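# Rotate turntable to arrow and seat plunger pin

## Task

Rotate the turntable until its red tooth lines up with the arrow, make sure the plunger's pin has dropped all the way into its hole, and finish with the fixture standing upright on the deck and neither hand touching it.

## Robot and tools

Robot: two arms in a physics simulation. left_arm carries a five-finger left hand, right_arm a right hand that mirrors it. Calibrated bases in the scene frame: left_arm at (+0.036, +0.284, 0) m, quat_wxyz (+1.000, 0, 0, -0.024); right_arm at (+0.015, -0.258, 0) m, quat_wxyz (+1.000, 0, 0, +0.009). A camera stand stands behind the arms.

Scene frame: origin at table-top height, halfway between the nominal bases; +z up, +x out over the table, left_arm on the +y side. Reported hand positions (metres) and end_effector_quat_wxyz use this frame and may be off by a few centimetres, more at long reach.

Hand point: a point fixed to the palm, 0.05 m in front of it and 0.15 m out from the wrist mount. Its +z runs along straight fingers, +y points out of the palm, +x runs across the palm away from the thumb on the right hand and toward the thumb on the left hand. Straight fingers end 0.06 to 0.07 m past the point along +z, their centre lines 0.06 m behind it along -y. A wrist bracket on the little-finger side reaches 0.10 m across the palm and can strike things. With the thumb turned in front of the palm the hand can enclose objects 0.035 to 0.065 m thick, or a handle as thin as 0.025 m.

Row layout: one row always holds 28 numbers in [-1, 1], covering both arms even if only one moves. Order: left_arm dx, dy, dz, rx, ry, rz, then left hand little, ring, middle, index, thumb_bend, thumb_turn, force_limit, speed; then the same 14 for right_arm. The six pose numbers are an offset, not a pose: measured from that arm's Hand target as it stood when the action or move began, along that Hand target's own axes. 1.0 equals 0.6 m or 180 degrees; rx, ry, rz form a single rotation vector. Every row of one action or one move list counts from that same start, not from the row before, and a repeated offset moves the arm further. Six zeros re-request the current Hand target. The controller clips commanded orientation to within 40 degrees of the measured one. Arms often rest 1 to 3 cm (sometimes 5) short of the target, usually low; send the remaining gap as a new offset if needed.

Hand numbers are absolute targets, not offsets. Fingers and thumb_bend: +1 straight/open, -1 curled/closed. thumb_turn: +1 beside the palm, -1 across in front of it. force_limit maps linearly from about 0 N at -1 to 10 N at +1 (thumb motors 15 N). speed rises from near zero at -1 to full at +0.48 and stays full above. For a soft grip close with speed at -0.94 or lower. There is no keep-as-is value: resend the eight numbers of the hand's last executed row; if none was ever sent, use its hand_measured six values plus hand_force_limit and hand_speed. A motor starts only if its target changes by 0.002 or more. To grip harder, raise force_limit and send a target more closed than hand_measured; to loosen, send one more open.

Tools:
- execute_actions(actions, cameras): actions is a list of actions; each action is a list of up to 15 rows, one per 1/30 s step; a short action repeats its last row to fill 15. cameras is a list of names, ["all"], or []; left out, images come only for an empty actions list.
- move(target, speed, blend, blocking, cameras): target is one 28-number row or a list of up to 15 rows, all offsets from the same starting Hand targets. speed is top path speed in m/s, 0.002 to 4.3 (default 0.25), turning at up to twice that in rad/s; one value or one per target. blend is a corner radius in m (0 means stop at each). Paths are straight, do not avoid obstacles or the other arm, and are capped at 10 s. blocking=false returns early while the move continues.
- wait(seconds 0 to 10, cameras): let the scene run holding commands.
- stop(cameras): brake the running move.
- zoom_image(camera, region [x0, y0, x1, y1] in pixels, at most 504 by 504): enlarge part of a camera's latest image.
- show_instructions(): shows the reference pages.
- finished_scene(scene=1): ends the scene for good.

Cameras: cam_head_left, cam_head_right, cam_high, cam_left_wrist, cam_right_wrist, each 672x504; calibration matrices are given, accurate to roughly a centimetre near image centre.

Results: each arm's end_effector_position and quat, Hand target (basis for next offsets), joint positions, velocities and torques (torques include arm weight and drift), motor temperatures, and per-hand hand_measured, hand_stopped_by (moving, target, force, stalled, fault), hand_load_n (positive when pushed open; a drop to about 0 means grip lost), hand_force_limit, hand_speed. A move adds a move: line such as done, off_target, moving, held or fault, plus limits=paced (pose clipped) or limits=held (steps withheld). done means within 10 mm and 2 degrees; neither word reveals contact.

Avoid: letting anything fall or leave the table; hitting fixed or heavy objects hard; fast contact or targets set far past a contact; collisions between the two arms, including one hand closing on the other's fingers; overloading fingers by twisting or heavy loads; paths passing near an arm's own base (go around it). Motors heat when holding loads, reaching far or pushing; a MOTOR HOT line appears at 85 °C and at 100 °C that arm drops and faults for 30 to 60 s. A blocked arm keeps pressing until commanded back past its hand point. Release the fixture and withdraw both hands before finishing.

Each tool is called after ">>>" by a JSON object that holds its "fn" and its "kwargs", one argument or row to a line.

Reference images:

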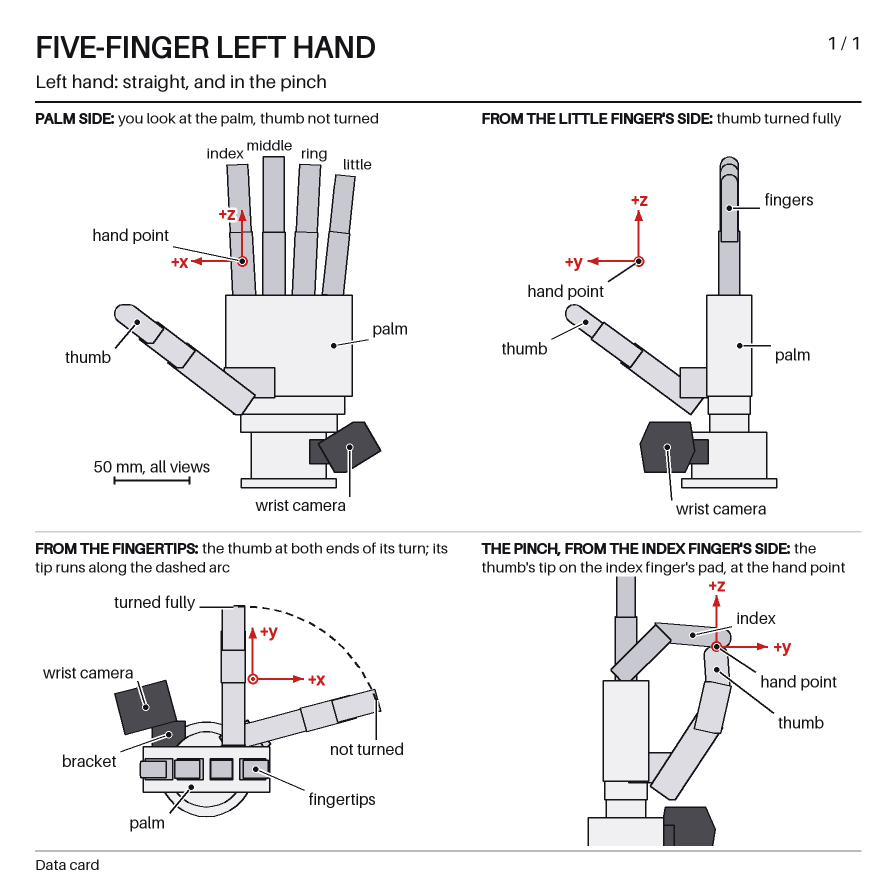

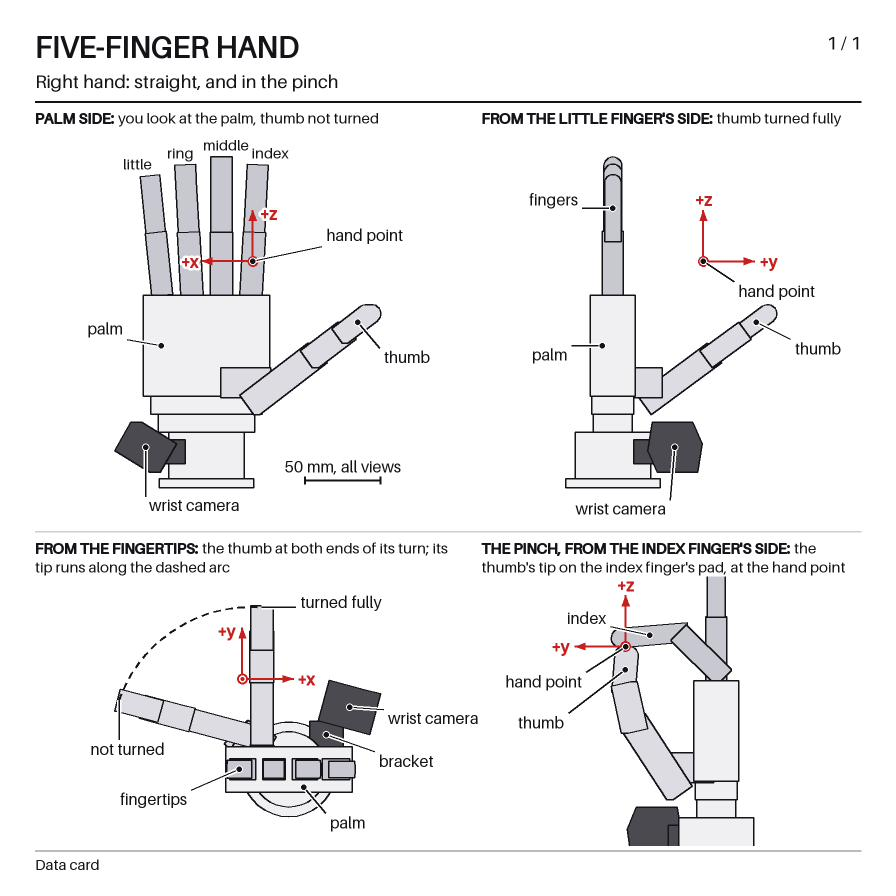

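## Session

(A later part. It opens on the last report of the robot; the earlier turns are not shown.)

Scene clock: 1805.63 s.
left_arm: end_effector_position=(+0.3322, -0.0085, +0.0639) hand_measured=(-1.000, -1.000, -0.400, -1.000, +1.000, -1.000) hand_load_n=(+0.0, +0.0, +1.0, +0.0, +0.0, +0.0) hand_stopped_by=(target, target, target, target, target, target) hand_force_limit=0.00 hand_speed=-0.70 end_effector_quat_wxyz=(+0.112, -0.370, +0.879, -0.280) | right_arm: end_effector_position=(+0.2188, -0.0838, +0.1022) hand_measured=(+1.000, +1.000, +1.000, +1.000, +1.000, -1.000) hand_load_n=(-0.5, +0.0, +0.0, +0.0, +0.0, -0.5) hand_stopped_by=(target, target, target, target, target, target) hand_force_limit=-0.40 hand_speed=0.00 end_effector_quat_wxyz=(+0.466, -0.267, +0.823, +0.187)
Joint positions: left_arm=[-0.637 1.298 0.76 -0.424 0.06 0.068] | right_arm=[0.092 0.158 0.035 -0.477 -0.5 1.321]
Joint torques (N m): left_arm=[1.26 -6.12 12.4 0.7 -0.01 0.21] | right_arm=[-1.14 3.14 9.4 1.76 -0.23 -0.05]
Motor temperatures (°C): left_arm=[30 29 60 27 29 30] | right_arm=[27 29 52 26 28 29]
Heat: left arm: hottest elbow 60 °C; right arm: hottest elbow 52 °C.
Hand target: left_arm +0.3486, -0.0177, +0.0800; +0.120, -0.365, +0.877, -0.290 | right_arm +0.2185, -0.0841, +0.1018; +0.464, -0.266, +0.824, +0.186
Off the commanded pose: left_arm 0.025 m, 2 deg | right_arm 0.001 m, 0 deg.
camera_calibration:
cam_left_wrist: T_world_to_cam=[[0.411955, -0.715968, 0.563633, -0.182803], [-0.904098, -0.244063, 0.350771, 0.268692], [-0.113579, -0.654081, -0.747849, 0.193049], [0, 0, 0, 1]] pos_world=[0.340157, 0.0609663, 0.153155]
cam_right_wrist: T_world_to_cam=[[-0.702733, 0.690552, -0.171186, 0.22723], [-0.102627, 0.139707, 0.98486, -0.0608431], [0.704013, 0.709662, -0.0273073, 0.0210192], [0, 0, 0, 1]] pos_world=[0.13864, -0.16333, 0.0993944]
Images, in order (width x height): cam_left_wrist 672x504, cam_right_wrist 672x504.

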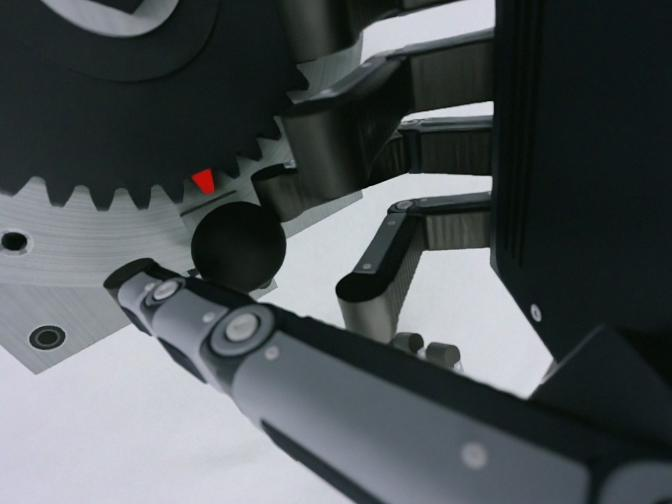

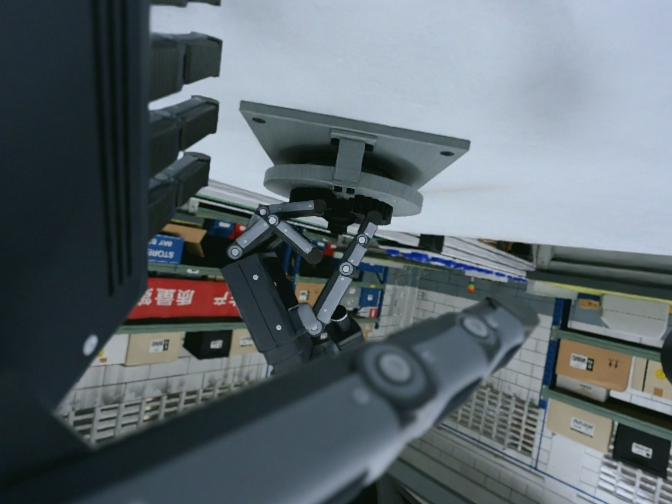

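>>> {"fn": "move", "kwargs": {
  "target": [
    [0.0175,0.0391,0.0120,0,0,0,-1,-1,-0.30,-1,1,-1,0.0,-0.5,0,0,0,0,0,0,1,1,1,1,1,-1,-0.4,0],
    [0.01744,0.0498,0.0040,0,0,0,-1,-1,-0.30,-1,1,-1,0.0,-0.5,0,0,0,0,0,0,1,1,1,1,1,-1,-0.4,0]
  ],
  "speed": 0.04,
  "cameras": ["cam_left_wrist","cam_right_wrist"]
}}

>>> {"fn": "zoom_image", "kwargs": {
  "camera": "cam_right_wrist",
  "region": [300, 180, 390, 250]
}}

>>> {"fn": "zoom_image", "kwargs": {
  "camera": "cam_left_wrist",
  "region": [160, 120, 360, 300]
}}

Scene clock: 1872.07 s.
left_arm: end_effector_position=(+0.3279, -0.0080, +0.0616) hand_measured=(-1.000, -1.000, -0.300, -1.000, +1.000, -1.000) hand_load_n=(+0.0, +0.0, +0.0, +0.0, +0.0, +0.0) hand_stopped_by=(target, target, target, target, target, target) hand_force_limit=0.00 hand_speed=-0.50 end_effector_quat_wxyz=(+0.119, -0.366, +0.878, -0.285) | right_arm: end_effector_position=(+0.2188, -0.0838, +0.1022) hand_measured=(+1.000, +1.000, +1.000, +1.000, +1.000, -1.000) hand_load_n=(+0.0, +0.0, +0.0, +0.0, +0.0, +0.0) hand_stopped_by=(target, target, target, target, target, target) hand_force_limit=-0.40 hand_speed=0.00 end_effector_quat_wxyz=(+0.466, -0.267, +0.823, +0.187)
Joint positions: left_arm=[-0.648 1.282 0.735 -0.397 0.05 0.068] | right_arm=[0.092 0.158 0.035 -0.477 -0.5 1.321]
Joint torques (N m): left_arm=[0.38 -7 7.43 2.02 -0.12 0.02] | right_arm=[-1.14 3.31 9.4 1.74 -0.23 -0.05]
Motor temperatures (°C): left_arm=[30 29 55 27 29 30] | right_arm=[27 29 52 26 28 29]
Heat: left arm: hottest elbow 55 °C; right arm: hottest elbow 52 °C.
Hand target: left_arm +0.3252, -0.0092, +0.0604; +0.120, -0.365, +0.877, -0.290 | right_arm +0.2185, -0.0841, +0.1018; +0.464, -0.266, +0.824, +0.186
Off the commanded pose: left_arm 0.003 m, 1 deg | right_arm 0.001 m, 0 deg.
move: done
camera_calibration:
cam_left_wrist: T_world_to_cam=[[0.397836, -0.71521, 0.574631, -0.175371], [-0.911708, -0.238192, 0.334742, 0.269199], [-0.102539, -0.657068, -0.746825, 0.187467], [0, 0, 0, 1]] pos_world=[0.334423, 0.061872, 0.150666]
cam_right_wrist: T_world_to_cam=[[-0.702733, 0.690552, -0.171186, 0.22723], [-0.102627, 0.139707, 0.98486, -0.0608431], [0.704013, 0.709662, -0.0273073, 0.0210192], [0, 0, 0, 1]] pos_world=[0.13864, -0.16333, 0.0993944]
Images, in order (width x height): cam_left_wrist 672x504, cam_right_wrist 672x504.

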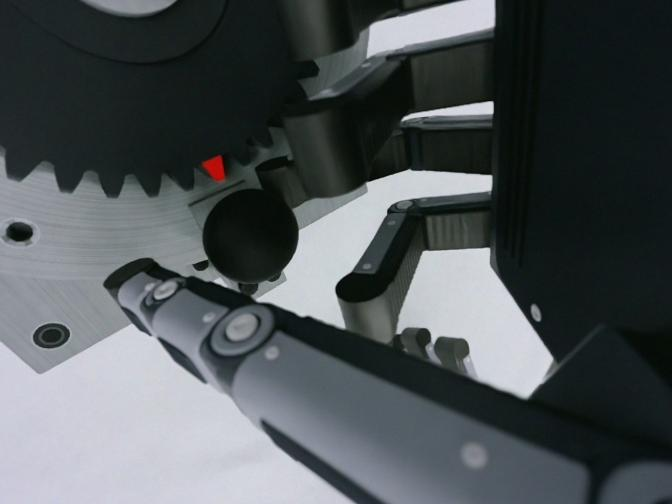

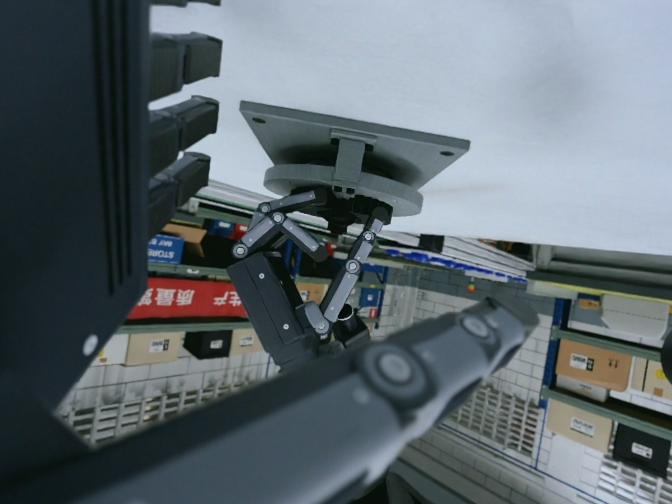

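Scaled by 5.600 from the camera's 672x504 image, which has a finer 960x720 frame.

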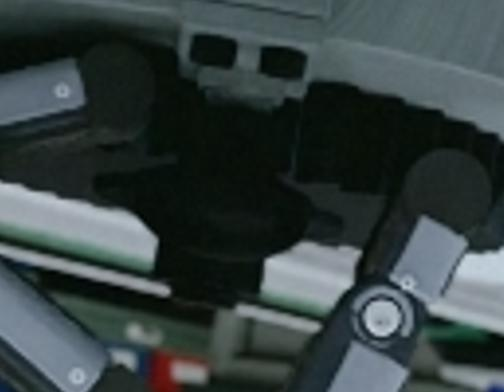

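Scaled by 2.520 from the camera's 672x504 image, which has a finer 960x720 frame.

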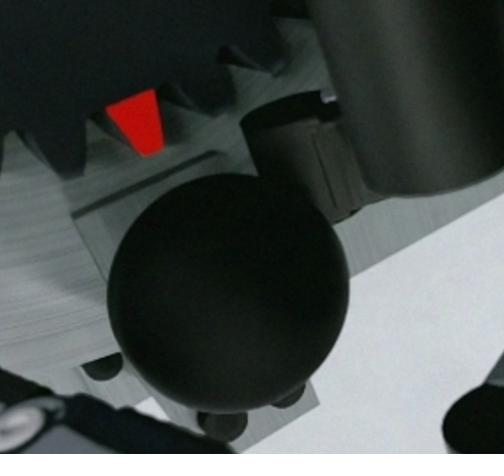

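>>> {"fn": "move", "kwargs": {
  "target": [0.012,-0.0027,0.0020,0,0,0,-1,-1,-0.30,-1,1,-1,0.0,-0.5,0,0,0,0,0,0,1,1,1,1,1,-1,-0.4,0],
  "speed": 0.04,
  "cameras": ["cam_left_wrist","cam_right_wrist"]
}}

>>> {"fn": "zoom_image", "kwargs": {
  "camera": "cam_left_wrist",
  "region": [160, 120, 360, 300]
}}

Scene clock: 1886.67 s.
left_arm: end_effector_position=(+0.3235, -0.0124, +0.0612) hand_measured=(-1.000, -1.000, -0.300, -1.000, +1.000, -1.000) hand_load_n=(+0.0, +0.0, +0.0, +0.0, +0.0, +0.0) hand_stopped_by=(target, target, target, target, target, target) hand_force_limit=0.00 hand_speed=-0.50 end_effector_quat_wxyz=(+0.120, -0.362, +0.880, -0.284) | right_arm: end_effector_position=(+0.2188, -0.0838, +0.1022) hand_measured=(+1.000, +1.000, +1.000, +1.000, +1.000, -1.000) hand_load_n=(+0.0, +0.0, +0.0, +0.0, +0.0, -0.5) hand_stopped_by=(target, target, target, target, target, target) hand_force_limit=-0.40 hand_speed=0.00 end_effector_quat_wxyz=(+0.466, -0.267, +0.823, +0.187)
Joint positions: left_arm=[-0.667 1.282 0.734 -0.397 0.039 0.062] | right_arm=[0.092 0.158 0.035 -0.477 -0.5 1.321]
Joint torques (N m): left_arm=[0.21 -6.71 7.77 2.09 -0.21 -0.09] | right_arm=[-1.08 3.25 9.39 1.73 -0.23 -0.04]
Heat: left arm: hottest elbow 54 °C; right arm: hottest elbow 52 °C.
Hand target: left_arm +0.3215, -0.0158, +0.0604; +0.120, -0.365, +0.877, -0.290 | right_arm +0.2185, -0.0841, +0.1018; +0.464, -0.266, +0.824, +0.186
Off the commanded pose: left_arm 0.004 m, 1 deg | right_arm 0.001 m, 0 deg.
move: done
camera_calibration:
cam_left_wrist: T_world_to_cam=[[0.390677, -0.720815, 0.572536, -0.174162], [-0.914484, -0.232757, 0.330972, 0.265609], [-0.105308, -0.652879, -0.750106, 0.18499], [0, 0, 0, 1]] pos_world=[0.330417, 0.05706, 0.150567]
cam_right_wrist: T_world_to_cam=[[-0.702733, 0.690552, -0.171186, 0.22723], [-0.102627, 0.139707, 0.98486, -0.0608431], [0.704013, 0.709662, -0.0273073, 0.0210192], [0, 0, 0, 1]] pos_world=[0.13864, -0.16333, 0.0993944]
Images, in order (width x height): cam_left_wrist 672x504, cam_right_wrist 672x504.

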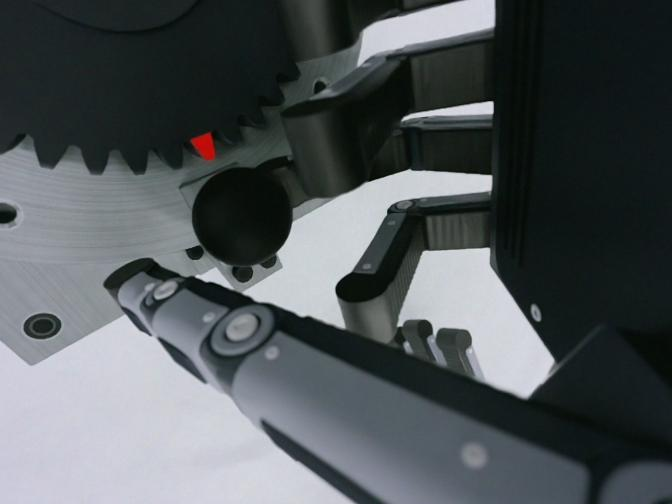

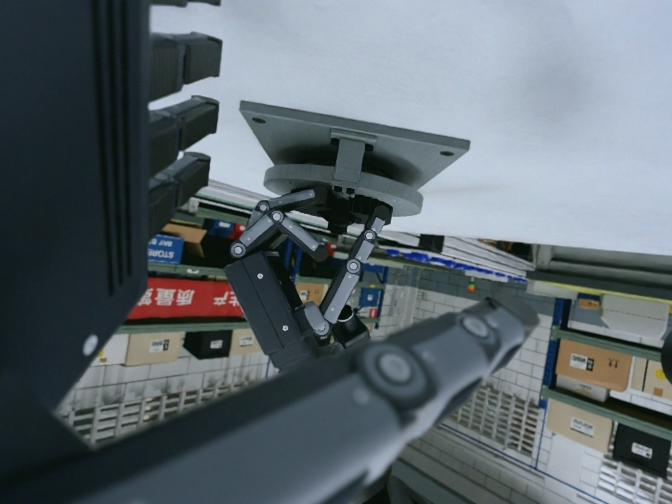

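Scaled by 2.520 from the camera's 672x504 image, which has a finer 960x720 frame.

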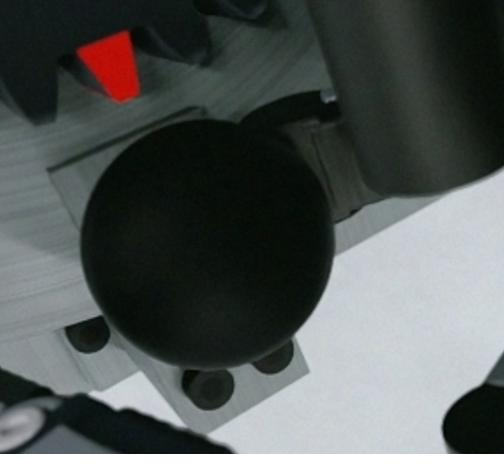

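>>> {"fn": "execute_actions", "kwargs": {
  "actions": [
    [[0,0,0,0,0,0,-1,-1,-0.40,-1,1,-1,-0.4,-0.8,0,0,0,0,0,0,1,1,1,1,1,-1,-0.4,0]]
  ],
  "cameras": ["cam_left_wrist","cam_right_wrist"]
}}

>>> {"fn": "zoom_image", "kwargs": {
  "camera": "cam_right_wrist",
  "region": [300, 180, 390, 250]
}}

Scene clock: 1891.40 s.
left_arm: end_effector_position=(+0.3238, -0.0125, +0.0613) hand_measured=(-1.000, -1.000, -0.398, -1.000, +1.000, -1.000) hand_load_n=(+0.0, +0.0, +2.0, +0.0, +0.0, +0.0) hand_stopped_by=(target, target, force, target, target, target) hand_force_limit=-0.40 hand_speed=-0.80 end_effector_quat_wxyz=(+0.120, -0.362, +0.879, -0.285) | right_arm: end_effector_position=(+0.2188, -0.0838, +0.1022) hand_measured=(+1.000, +1.000, +1.000, +1.000, +1.000, -1.000) hand_load_n=(+0.0, +0.0, +0.0, +0.0, +0.0, -0.5) hand_stopped_by=(target, target, target, target, target, target) hand_force_limit=-0.40 hand_speed=0.00 end_effector_quat_wxyz=(+0.466, -0.267, +0.823, +0.187)
Joint positions: left_arm=[-0.667 1.282 0.734 -0.395 0.039 0.062] | right_arm=[0.092 0.158 0.035 -0.477 -0.5 1.321]
Joint torques (N m): left_arm=[0.26 -6.71 7.76 2.02 -0.16 -0.08] | right_arm=[-1.08 3.25 9.39 1.74 -0.23 -0.05]
Heat: left arm: hottest elbow 54 °C; right arm: hottest elbow 52 °C.
Hand target: left_arm +0.3215, -0.0157, +0.0604; +0.120, -0.365, +0.877, -0.290 | right_arm +0.2185, -0.0841, +0.1018; +0.464, -0.266, +0.824, +0.186
Off the commanded pose: left_arm 0.004 m, 1 deg | right_arm 0.001 m, 0 deg.
camera_calibration:
cam_left_wrist: T_world_to_cam=[[0.39083, -0.720011, 0.573443, -0.174561], [-0.914545, -0.233219, 0.33048, 0.265763], [-0.104211, -0.653601, -0.749631, 0.184619], [0, 0, 0, 1]] pos_world=[0.330515, 0.0569619, 0.150668]
cam_right_wrist: T_world_to_cam=[[-0.702733, 0.690552, -0.171186, 0.22723], [-0.102627, 0.139707, 0.98486, -0.0608431], [0.704013, 0.709662, -0.0273073, 0.0210192], [0, 0, 0, 1]] pos_world=[0.13864, -0.16333, 0.0993944]
Images, in order (width x height): cam_left_wrist 672x504, cam_right_wrist 672x504.

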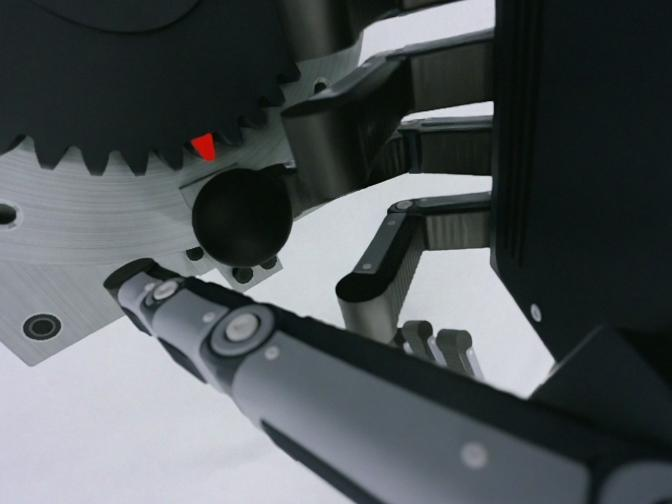

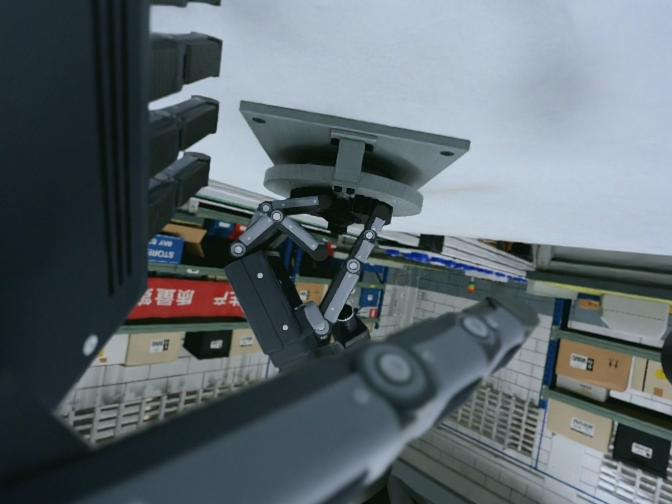

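Scaled by 5.600 from the camera's 672x504 image, which has a finer 960x720 frame.

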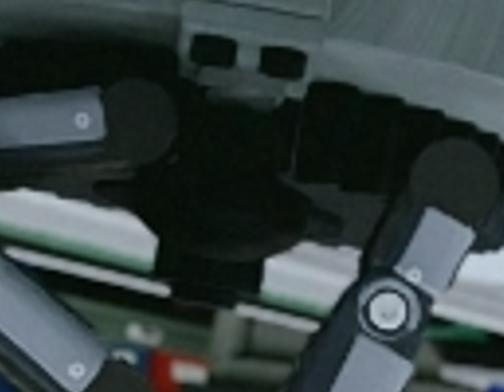

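>>> {"fn": "execute_actions", "kwargs": {
  "actions": [
    [[0,0,0,0,0,0,-1,-1,-0.40,-1,0.55,-1,-0.2,-0.8,0,0,0,0,0,0,1,1,1,1,1,-1,-0.4,0]],
    [[0,0,0,0,0,0,-1,-1,-0.40,-1,0.55,-1,-0.2,-0.8,0,0,0,0,0,0,1,1,1,1,1,-1,-0.4,0]]
  ],
  "cameras": ["cam_left_wrist","cam_right_wrist"]
}}

>>> {"fn": "zoom_image", "kwargs": {
  "camera": "cam_right_wrist",
  "region": [300, 180, 390, 250]
}}

Scene clock: 1906.97 s.
left_arm: end_effector_position=(+0.3234, -0.0122, +0.0608) hand_measured=(-1.000, -1.000, -0.398, -1.000, +0.776, -1.000) hand_load_n=(+0.0, +0.0, +3.0, +0.0, +6.0, +1.5) hand_stopped_by=(target, target, force, target, force, target) hand_force_limit=-0.20 hand_speed=-0.80 end_effector_quat_wxyz=(+0.120, -0.362, +0.879, -0.284) | right_arm: end_effector_position=(+0.2188, -0.0838, +0.1022) hand_measured=(+1.000, +1.000, +1.000, +1.000, +1.000, -1.000) hand_load_n=(+0.0, -0.5, +0.0, +0.0, +0.0, -0.5) hand_stopped_by=(target, target, target, target, target, target) hand_force_limit=-0.40 hand_speed=0.00 end_effector_quat_wxyz=(+0.466, -0.267, +0.823, +0.187)
Joint positions: left_arm=[-0.667 1.282 0.733 -0.395 0.039 0.061] | right_arm=[0.092 0.158 0.035 -0.477 -0.5 1.321]
Joint torques (N m): left_arm=[0.21 -6.65 7.87 2.03 -0.16 -0.08] | right_arm=[-1.08 3.25 9.4 1.74 -0.23 -0.05]
Heat: left arm: hottest elbow 53 °C; right arm: hottest elbow 52 °C.
Hand target: left_arm +0.3216, -0.0158, +0.0605; +0.120, -0.365, +0.877, -0.290 | right_arm +0.2185, -0.0841, +0.1018; +0.464, -0.266, +0.824, +0.186
Off the commanded pose: left_arm 0.004 m, 1 deg | right_arm 0.001 m, 0 deg.
camera_calibration:
cam_left_wrist: T_world_to_cam=[[0.391653, -0.720232, 0.572602, -0.174036], [-0.914124, -0.233688, 0.331312, 0.265397], [-0.104812, -0.653189, -0.749906, 0.184613], [0, 0, 0, 1]] pos_world=[0.330117, 0.057261, 0.150167]
cam_right_wrist: T_world_to_cam=[[-0.702733, 0.690552, -0.171186, 0.22723], [-0.102627, 0.139707, 0.98486, -0.0608431], [0.704013, 0.709662, -0.0273073, 0.0210192], [0, 0, 0, 1]] pos_world=[0.13864, -0.16333, 0.0993944]
Images, in order (width x height): cam_left_wrist 672x504, cam_right_wrist 672x504.

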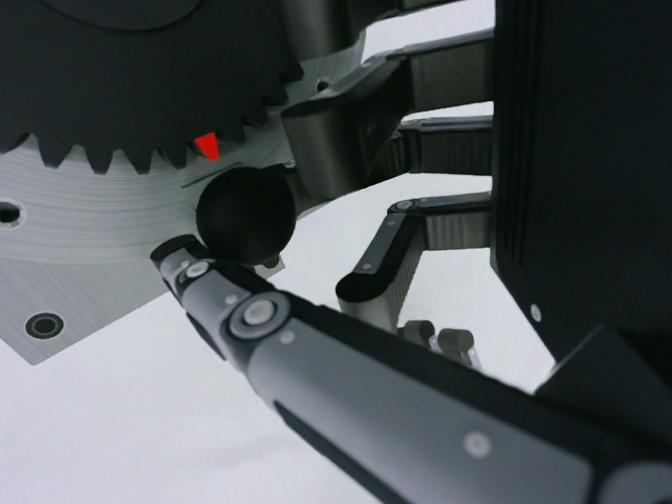

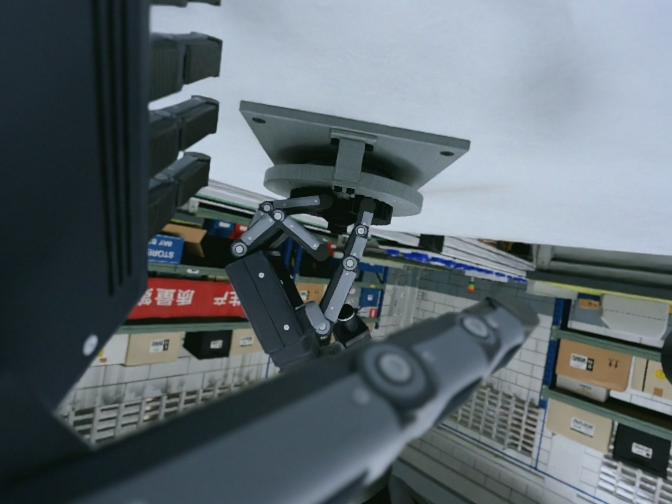

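Scaled by 5.600 from the camera's 672x504 image, which has a finer 960x720 frame.

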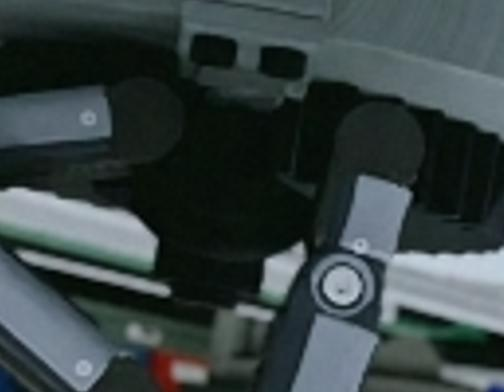

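>>> {"fn": "move", "kwargs": {
  "target": [0,-0.0149,-0.0201,0,0,0,-1,-1,-0.40,-1,0.55,-1,-0.2,-0.8,0,0,0,0,0,0,1,1,1,1,1,-1,-0.4,0],
  "speed": 0.04
}}

Scene clock: 1918.17 s.
left_arm: end_effector_position=(+0.3228, -0.0116, +0.0616) hand_measured=(-1.000, -1.000, -0.398, -1.000, +0.776, -1.000) hand_load_n=(+0.5, +0.0, +7.5, +0.5, +4.0, +1.5) hand_stopped_by=(target, target, force, target, force, target) hand_force_limit=-0.20 hand_speed=-0.80 end_effector_quat_wxyz=(+0.120, -0.363, +0.880, -0.284) | right_arm: end_effector_position=(+0.2188, -0.0838, +0.1022) hand_measured=(+1.000, +1.000, +1.000, +1.000, +1.000, -1.000) hand_load_n=(+0.0, +0.0, +0.0, +0.0, +0.0, +0.0) hand_stopped_by=(target, target, target, target, target, target) hand_force_limit=-0.40 hand_speed=0.00 end_effector_quat_wxyz=(+0.466, -0.267, +0.823, +0.187)
Joint positions: left_arm=[-0.667 1.279 0.733 -0.4 0.038 0.061] | right_arm=[0.092 0.158 0.035 -0.477 -0.5 1.321]
Joint torques (N m): left_arm=[0.21 -8.18 9.73 0.06 -0.14 -0.06] | right_arm=[-1.08 3.19 9.39 1.74 -0.23 -0.05]
Heat: left arm: hottest elbow 52 °C; right arm: hottest elbow 52 °C.
Hand target: left_arm +0.3217, -0.0158, +0.0754; +0.120, -0.365, +0.877, -0.290 | right_arm +0.2185, -0.0841, +0.1018; +0.464, -0.266, +0.824, +0.186
Off the commanded pose: left_arm 0.015 m, 1 deg | right_arm 0.001 m, 0 deg.
move: off_target (left_arm)

>>> {"fn": "move", "kwargs": {
  "target": [0,-0.0140,-0.0020,0,0,0,-1,-1,-0.40,-1,0.55,-1,-0.2,-0.8,0,0,0,0,0,0,1,1,1,1,1,-1,-0.4,0],
  "speed": 0.04
}}

>>> {"fn": "wait", "kwargs": {
  "seconds": 0,
  "cameras": ["cam_right_wrist"]
}}

>>> {"fn": "zoom_image", "kwargs": {
  "camera": "cam_right_wrist",
  "region": [300, 180, 390, 250]
}}

Scene clock: 1925.43 s.
left_arm: end_effector_position=(+0.3220, -0.0110, +0.0611) hand_measured=(-1.000, -1.000, -0.398, -1.000, +0.776, -1.000) hand_load_n=(+0.0, +0.0, +9.5, +0.0, +3.0, +1.0) hand_stopped_by=(target, target, force, target, force, target) hand_force_limit=-0.20 hand_speed=-0.80 end_effector_quat_wxyz=(+0.119, -0.364, +0.880, -0.282) | right_arm: end_effector_position=(+0.2188, -0.0838, +0.1022) hand_measured=(+1.000, +1.000, +1.000, +1.000, +1.000, -1.000) hand_load_n=(+0.0, +0.0, -0.5, +0.0, +0.0, -0.5) hand_stopped_by=(target, target, target, target, target, target) hand_force_limit=-0.40 hand_speed=0.00 end_effector_quat_wxyz=(+0.466, -0.267, +0.823, +0.187)
Joint positions: left_arm=[-0.667 1.279 0.733 -0.404 0.037 0.06] | right_arm=[0.092 0.158 0.035 -0.477 -0.5 1.321]
Joint torques (N m): left_arm=[0.15 -7.71 11.59 -0.4 -0.12 -0.08] | right_arm=[-1.08 3.19 9.4 1.74 -0.23 -0.04]
Heat: left arm: hottest elbow 52 °C; right arm: hottest elbow 52 °C.
Hand target: left_arm +0.3259, -0.0201, +0.0814; +0.120, -0.365, +0.877, -0.290 | right_arm +0.2185, -0.0841, +0.1018; +0.464, -0.266, +0.824, +0.186
Off the commanded pose: left_arm 0.023 m, 1 deg | right_arm 0.001 m, 0 deg.
move: off_target (left_arm)

Scene clock: 1925.43 s.
left_arm: end_effector_position=(+0.3220, -0.0110, +0.0611) hand_measured=(-1.000, -1.000, -0.398, -1.000, +0.776, -1.000) hand_load_n=(+0.0, +0.0, +9.5, +0.0, +3.0, +1.0) hand_stopped_by=(target, target, force, target, force, target) hand_force_limit=-0.20 hand_speed=-0.80 end_effector_quat_wxyz=(+0.119, -0.364, +0.880, -0.282) | right_arm: end_effector_position=(+0.2188, -0.0838, +0.1022) hand_measured=(+1.000, +1.000, +1.000, +1.000, +1.000, -1.000) hand_load_n=(+0.0, +0.0, -0.5, +0.0, +0.0, -0.5) hand_stopped_by=(target, target, target, target, target, target) hand_force_limit=-0.40 hand_speed=0.00 end_effector_quat_wxyz=(+0.466, -0.267, +0.823, +0.187)
Joint positions: left_arm=[-0.667 1.279 0.733 -0.404 0.037 0.06] | right_arm=[0.092 0.158 0.035 -0.477 -0.5 1.321]
Joint torques (N m): left_arm=[0.15 -7.71 11.59 -0.4 -0.12 -0.08] | right_arm=[-1.08 3.19 9.4 1.74 -0.23 -0.04]
Heat: left arm: hottest elbow 52 °C; right arm: hottest elbow 52 °C.
Hand target: left_arm +0.3259, -0.0201, +0.0814; +0.120, -0.365, +0.877, -0.290 | right_arm +0.2185, -0.0841, +0.1018; +0.464, -0.266, +0.824, +0.186
Off the commanded pose: left_arm 0.023 m, 1 deg | right_arm 0.001 m, 0 deg.
camera_calibration:
cam_right_wrist: T_world_to_cam=[[-0.702733, 0.690552, -0.171186, 0.22723], [-0.102627, 0.139707, 0.98486, -0.0608431], [0.704013, 0.709662, -0.0273073, 0.0210192], [0, 0, 0, 1]] pos_world=[0.13864, -0.16333, 0.0993944]
Images, in order (width x height): cam_right_wrist 672x504.

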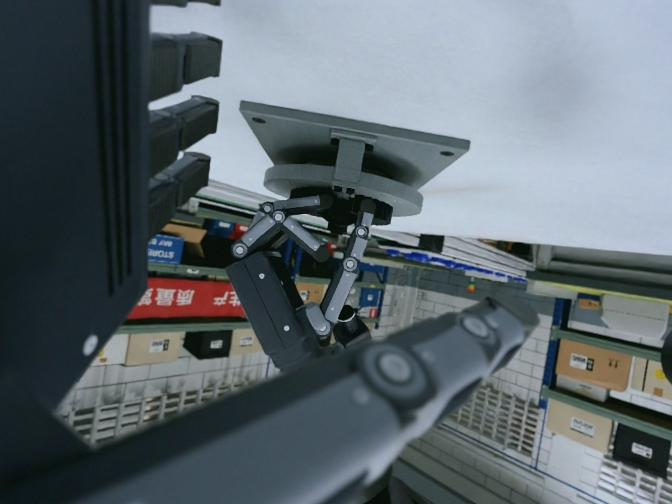

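Scaled by 5.600 from the camera's 672x504 image, which has a finer 960x720 frame.

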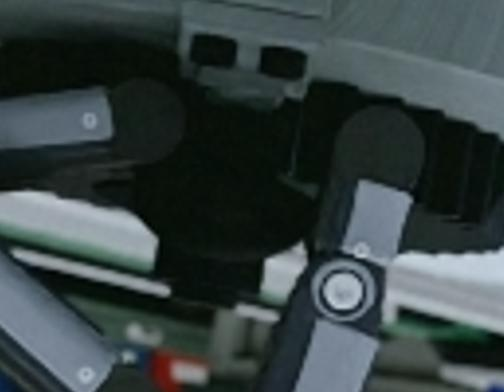

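>>> {"fn": "move", "kwargs": {
  "target": [0,0,0,0.0139,0,0,-1,-1,-0.40,-1,0.55,-1,-0.2,-0.8,0,0,0,0,0,0,1,1,1,1,1,-1,-0.4,0],
  "speed": 0.04
}}

Scene clock: 1932.30 s.
left_arm: end_effector_position=(+0.3232, -0.0120, +0.0629) hand_measured=(-1.000, -1.000, -0.398, -1.000, +0.776, -1.000) hand_load_n=(+0.0, +0.0, +10.0, +0.0, +2.5, +1.0) hand_stopped_by=(target, target, force, target, force, target) hand_force_limit=-0.20 hand_speed=-0.80 end_effector_quat_wxyz=(+0.121, -0.363, +0.879, -0.286) | right_arm: end_effector_position=(+0.2188, -0.0838, +0.1022) hand_measured=(+1.000, +1.000, +1.000, +1.000, +1.000, -1.000) hand_load_n=(+0.0, +0.0, +0.0, +0.0, +0.0, +0.0) hand_stopped_by=(target, target, target, target, target, target) hand_force_limit=-0.40 hand_speed=0.00 end_effector_quat_wxyz=(+0.466, -0.267, +0.823, +0.187)
Joint positions: left_arm=[-0.667 1.276 0.733 -0.398 0.037 0.059] | right_arm=[0.092 0.158 0.035 -0.477 -0.5 1.321]
Joint torques (N m): left_arm=[0.26 -9.05 9.02 1.78 -0.02 -0.07] | right_arm=[-1.08 3.37 9.42 1.77 -0.23 -0.05]
Heat: left arm: hottest elbow 52 °C; right arm: hottest elbow 52 °C.
Hand target: left_arm +0.3258, -0.0201, +0.0815; +0.128, -0.362, +0.870, -0.309 | right_arm +0.2185, -0.0841, +0.1018; +0.464, -0.266, +0.824, +0.186
Off the commanded pose: left_arm 0.020 m, 3 deg | right_arm 0.001 m, 0 deg.
move: off_target (left_arm)

>>> {"fn": "move", "kwargs": {
  "target": [0,-0.0080,-0.0107,0,0,0,-1,-1,-0.40,-1,0.50,-1,0.1,-0.8,0,0,0,0,0,0,1,1,1,1,1,-1,-0.4,0],
  "speed": 0.04,
  "cameras": ["cam_right_wrist"]
}}

>>> {"fn": "zoom_image", "kwargs": {
  "camera": "cam_right_wrist",
  "region": [300, 180, 390, 250]
}}

Scene clock: 1936.40 s.
left_arm: end_effector_position=(+0.3235, -0.0123, +0.0652) hand_measured=(-1.000, -1.000, -0.398, -1.000, +0.754, -1.000) hand_load_n=(+0.0, +0.0, +12.5, +0.0, +8.0, +3.0) hand_stopped_by=(target, target, force, target, force, target) hand_force_limit=0.10 hand_speed=-0.80 end_effector_quat_wxyz=(+0.122, -0.363, +0.878, -0.288) | right_arm: end_effector_position=(+0.2188, -0.0838, +0.1022) hand_measured=(+1.000, +1.000, +1.000, +1.000, +1.000, -1.000) hand_load_n=(+0.0, +0.0, +0.0, +0.0, +0.0, +0.0) hand_stopped_by=(target, target, target, target, target, target) hand_force_limit=-0.40 hand_speed=0.00 end_effector_quat_wxyz=(+0.466, -0.267, +0.823, +0.187)
Joint positions: left_arm=[-0.667 1.27 0.733 -0.398 0.037 0.059] | right_arm=[0.092 0.158 0.035 -0.477 -0.5 1.321]
Joint torques (N m): left_arm=[0.26 -9.52 9.98 0.64 -0.02 -0.07] | right_arm=[-1.08 3.19 9.4 1.77 -0.24 -0.04]
Heat: left arm: hottest elbow 52 °C; right arm: hottest elbow 52 °C.
Hand target: left_arm +0.3257, -0.0199, +0.0895; +0.128, -0.362, +0.870, -0.309 | right_arm +0.2185, -0.0841, +0.1018; +0.464, -0.266, +0.824, +0.186
Off the commanded pose: left_arm 0.026 m, 3 deg | right_arm 0.001 m, 0 deg.
move: off_target (left_arm)
camera_calibration:
cam_right_wrist: T_world_to_cam=[[-0.702733, 0.690552, -0.171186, 0.22723], [-0.102627, 0.139707, 0.98486, -0.0608431], [0.704013, 0.709662, -0.0273073, 0.0210192], [0, 0, 0, 1]] pos_world=[0.13864, -0.16333, 0.0993944]
Images, in order (width x height): cam_right_wrist 672x504.

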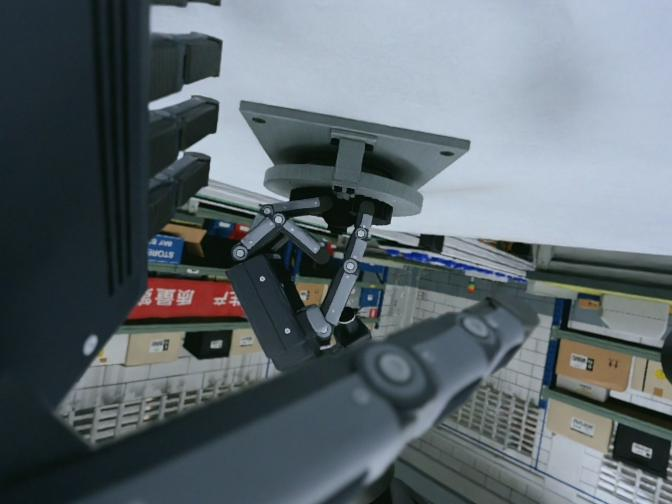

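Scaled by 5.600 from the camera's 672x504 image, which has a finer 960x720 frame.

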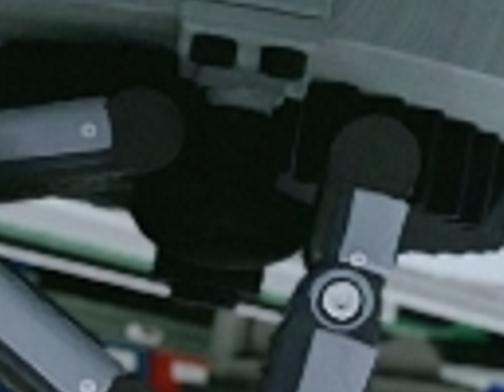

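>>> {"fn": "move", "kwargs": {
  "target": [0,-0.0060,-0.0080,0.003,0,0,-1,-1,-0.40,-1,0.50,-1,0.1,-0.8,0,0,0,0,0,0,1,1,1,1,1,-1,-0.4,0],
  "speed": 0.04,
  "cameras": ["cam_right_wrist","cam_left_wrist"]
}}

>>> {"fn": "zoom_image", "kwargs": {
  "camera": "cam_right_wrist",
  "region": [300, 180, 390, 250]
}}

Scene clock: 1941.53 s.
left_arm: end_effector_position=(+0.3234, -0.0122, +0.0660) hand_measured=(-1.000, -1.000, -0.396, -1.000, +0.754, -1.000) hand_load_n=(+0.0, +0.0, +15.5, +0.0, +7.0, +2.5) hand_stopped_by=(target, target, force, target, force, target) hand_force_limit=0.10 hand_speed=-0.80 end_effector_quat_wxyz=(+0.122, -0.363, +0.878, -0.289) | right_arm: end_effector_position=(+0.2188, -0.0838, +0.1022) hand_measured=(+1.000, +1.000, +1.000, +1.000, +1.000, -1.000) hand_load_n=(+0.0, +0.0, +0.0, +0.0, -0.5, +0.0) hand_stopped_by=(target, target, target, target, target, target) hand_force_limit=-0.40 hand_speed=0.00 end_effector_quat_wxyz=(+0.466, -0.267, +0.823, +0.187)
Joint positions: left_arm=[-0.667 1.268 0.733 -0.4 0.037 0.059] | right_arm=[0.092 0.158 0.035 -0.477 -0.5 1.321]
Joint torques (N m): left_arm=[0.32 -10.29 10.14 0.4 0.02 -0.07] | right_arm=[-1.14 3.31 9.37 1.73 -0.23 -0.05]
Heat: left arm: hottest elbow 52 °C; right arm: hottest elbow 52 °C.
Hand target: left_arm +0.3255, -0.0197, +0.0954; +0.129, -0.361, +0.869, -0.313 | right_arm +0.2185, -0.0841, +0.1018; +0.464, -0.266, +0.824, +0.186
Off the commanded pose: left_arm 0.031 m, 3 deg | right_arm 0.001 m, 0 deg.
move: off_target (left_arm)
camera_calibration:
cam_left_wrist: T_world_to_cam=[[0.388605, -0.715642, 0.580381, -0.176495], [-0.91622, -0.233401, 0.325675, 0.264752], [-0.0976051, -0.658316, -0.746387, 0.18591], [0, 0, 0, 1]] pos_world=[0.329304, 0.0578737, 0.154972]
cam_right_wrist: T_world_to_cam=[[-0.702733, 0.690552, -0.171186, 0.22723], [-0.102627, 0.139707, 0.98486, -0.0608431], [0.704013, 0.709662, -0.0273073, 0.0210192], [0, 0, 0, 1]] pos_world=[0.13864, -0.16333, 0.0993944]
Images, in order (width x height): cam_left_wrist 672x504, cam_right_wrist 672x504.

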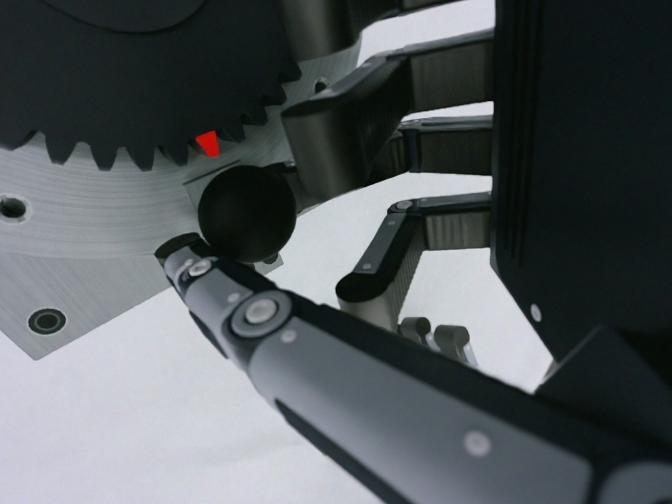

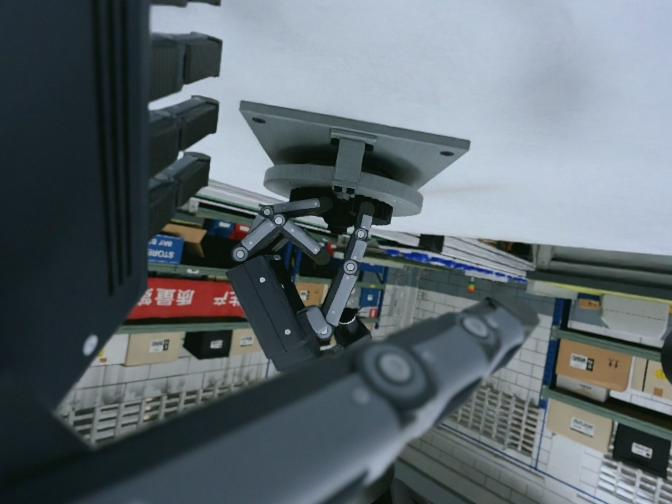

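Scaled by 5.600 from the camera's 672x504 image, which has a finer 960x720 frame.

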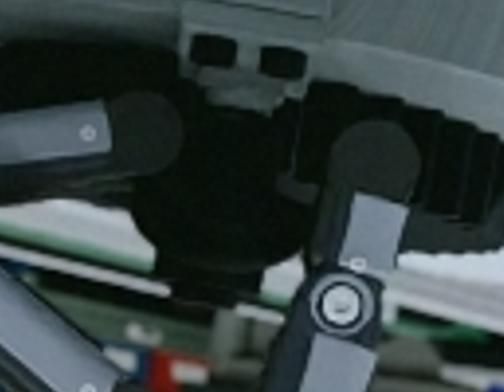

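>>> {"fn": "zoom_image", "kwargs": {
  "camera": "cam_left_wrist",
  "region": [160, 120, 360, 300]
}}

Scaled by 2.520 from the camera's 672x504 image, which has a finer 960x720 frame.

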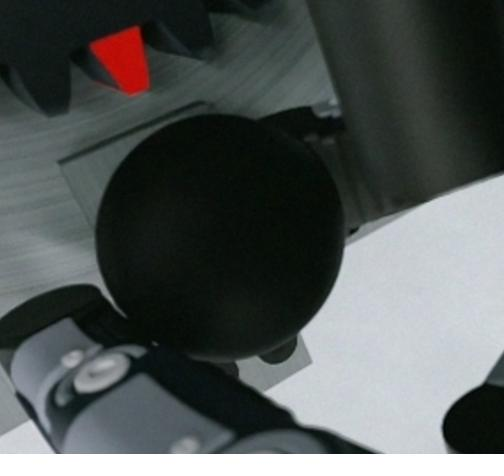

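>>> {"fn": "move", "kwargs": {
  "target": [0,-0.0060,-0.0080,0.002,0,0,-1,-1,-0.40,-1,0.50,-1,0.1,-0.8,0,0,0,0,0,0,1,1,1,1,1,-1,-0.4,0],
  "speed": 0.04,
  "cameras": ["cam_right_wrist","cam_left_wrist"]
}}

>>> {"fn": "zoom_image", "kwargs": {
  "camera": "cam_right_wrist",
  "region": [300, 180, 390, 250]
}}

>>> {"fn": "zoom_image", "kwargs": {
  "camera": "cam_left_wrist",
  "region": [160, 120, 360, 300]
}}

Scene clock: 1974.20 s.
left_arm: end_effector_position=(+0.3232, -0.0120, +0.0666) hand_measured=(-1.000, -1.000, -0.396, -1.000, +0.754, -1.000) hand_load_n=(+0.0, +0.0, +19.0, +0.0, +5.5, +2.0) hand_stopped_by=(target, target, force, target, force, target) hand_force_limit=0.10 hand_speed=-0.80 end_effector_quat_wxyz=(+0.122, -0.363, +0.878, -0.289) | right_arm: end_effector_position=(+0.2188, -0.0838, +0.1022) hand_measured=(+1.000, +1.000, +1.000, +1.000, +1.000, -1.000) hand_load_n=(+0.0, +0.0, +0.0, +0.0, +0.0, +0.0) hand_stopped_by=(target, target, target, target, target, target) hand_force_limit=-0.40 hand_speed=0.00 end_effector_quat_wxyz=(+0.466, -0.267, +0.823, +0.187)
Joint positions: left_arm=[-0.667 1.266 0.733 -0.401 0.037 0.059] | right_arm=[0.092 0.158 0.035 -0.477 -0.5 1.321]
Joint torques (N m): left_arm=[0.32 -10.93 10.48 0.05 0.03 -0.07] | right_arm=[-1.03 3.19 9.4 1.76 -0.23 -0.05]
Heat: left arm: hottest elbow 52 °C; right arm: hottest elbow 52 °C.
Hand target: left_arm +0.3253, -0.0195, +0.1014; +0.130, -0.361, +0.868, -0.316 | right_arm +0.2185, -0.0841, +0.1018; +0.464, -0.266, +0.824, +0.186
Off the commanded pose: left_arm 0.036 m, 3 deg | right_arm 0.001 m, 0 deg.
move: off_target (left_arm)
camera_calibration:
cam_left_wrist: T_world_to_cam=[[0.388494, -0.715457, 0.580684, -0.176643], [-0.916288, -0.233337, 0.32553, 0.264461], [-0.0974079, -0.65854, -0.746215, 0.186392], [0, 0, 0, 1]] pos_world=[0.329103, 0.0580742, 0.155572]
cam_right_wrist: T_world_to_cam=[[-0.702733, 0.690552, -0.171186, 0.22723], [-0.102627, 0.139707, 0.98486, -0.0608431], [0.704013, 0.709662, -0.0273073, 0.0210192], [0, 0, 0, 1]] pos_world=[0.13864, -0.16333, 0.0993944]
Images, in order (width x height): cam_left_wrist 672x504, cam_right_wrist 672x504.

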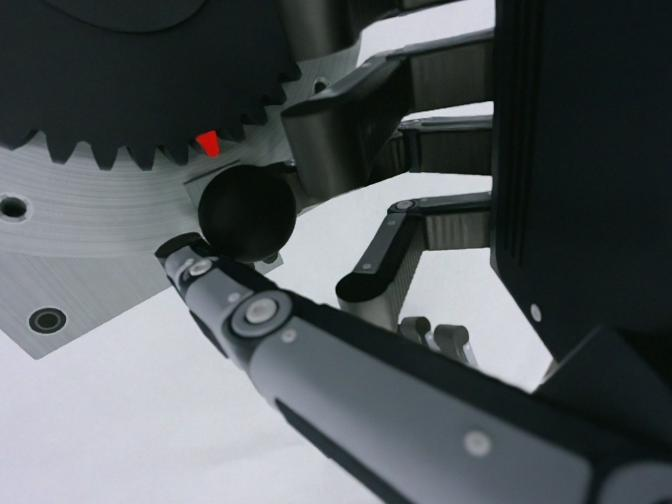

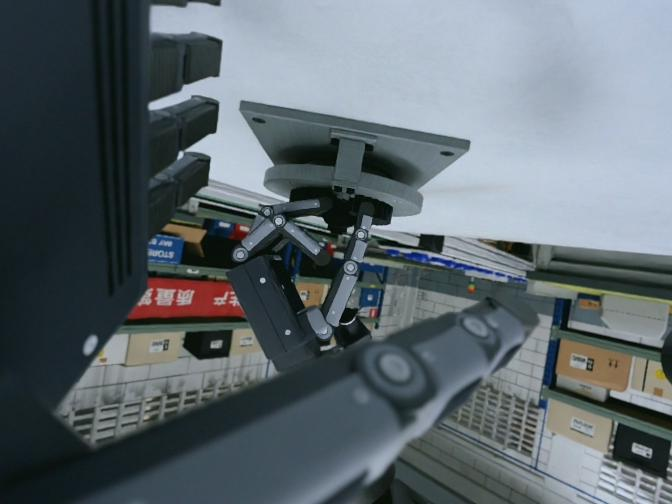

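Scaled by 5.600 from the camera's 672x504 image, which has a finer 960x720 frame.

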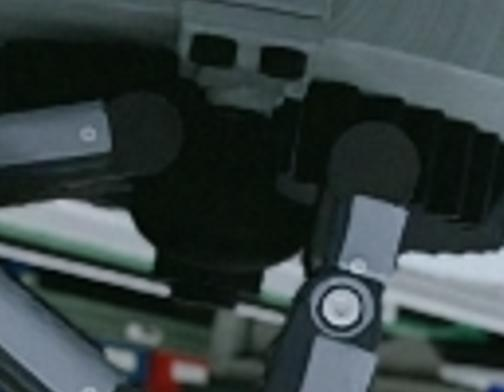

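Scaled by 2.520 from the camera's 672x504 image, which has a finer 960x720 frame.

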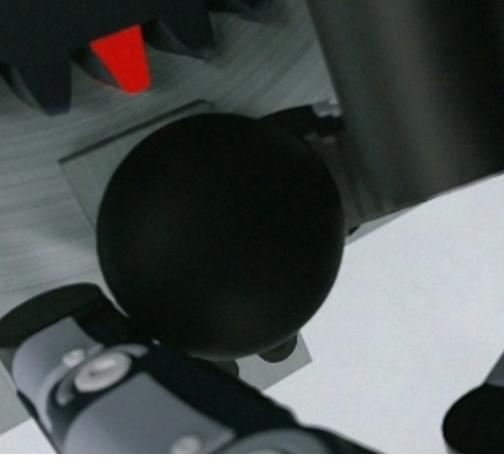

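>>> {"fn": "move", "kwargs": {
  "target": [0,0.0050,0.0067,0,0,0,-1,-1,-0.40,-1,0.50,-1,0.1,-0.8,0,0,0,0,0,0,1,1,1,1,1,-1,-0.4,0],
  "speed": 0.04
}}

Scene clock: 2039.90 s.
left_arm: end_effector_position=(+0.3232, -0.0120, +0.0666) hand_measured=(-1.000, -1.000, -0.396, -1.000, +0.754, -1.000) hand_load_n=(+0.0, +0.0, +19.0, +0.0, +5.5, +2.0) hand_stopped_by=(target, target, force, target, force, target) hand_force_limit=0.10 hand_speed=-0.80 end_effector_quat_wxyz=(+0.122, -0.363, +0.878, -0.289) | right_arm: end_effector_position=(+0.2188, -0.0838, +0.1022) hand_measured=(+1.000, +1.000, +1.000, +1.000, +1.000, -1.000) hand_load_n=(-0.5, +0.0, +0.0, +0.0, +0.0, +0.0) hand_stopped_by=(target, target, target, target, target, target) hand_force_limit=-0.40 hand_speed=0.00 end_effector_quat_wxyz=(+0.466, -0.267, +0.823, +0.187)
Joint positions: left_arm=[-0.667 1.266 0.733 -0.401 0.037 0.059] | right_arm=[0.092 0.158 0.035 -0.477 -0.5 1.321]
Joint torques (N m): left_arm=[0.32 -10.4 9.91 0.68 0.03 -0.07] | right_arm=[-1.03 3.31 9.37 1.73 -0.23 -0.04]
Heat: left arm: hottest elbow 52 °C; right arm: hottest elbow 52 °C.
Hand target: left_arm +0.3255, -0.0197, +0.0964; +0.130, -0.361, +0.868, -0.316 | right_arm +0.2185, -0.0841, +0.1018; +0.464, -0.266, +0.824, +0.186
Off the commanded pose: left_arm 0.031 m, 3 deg | right_arm 0.001 m, 0 deg.
move: off_target (left_arm)


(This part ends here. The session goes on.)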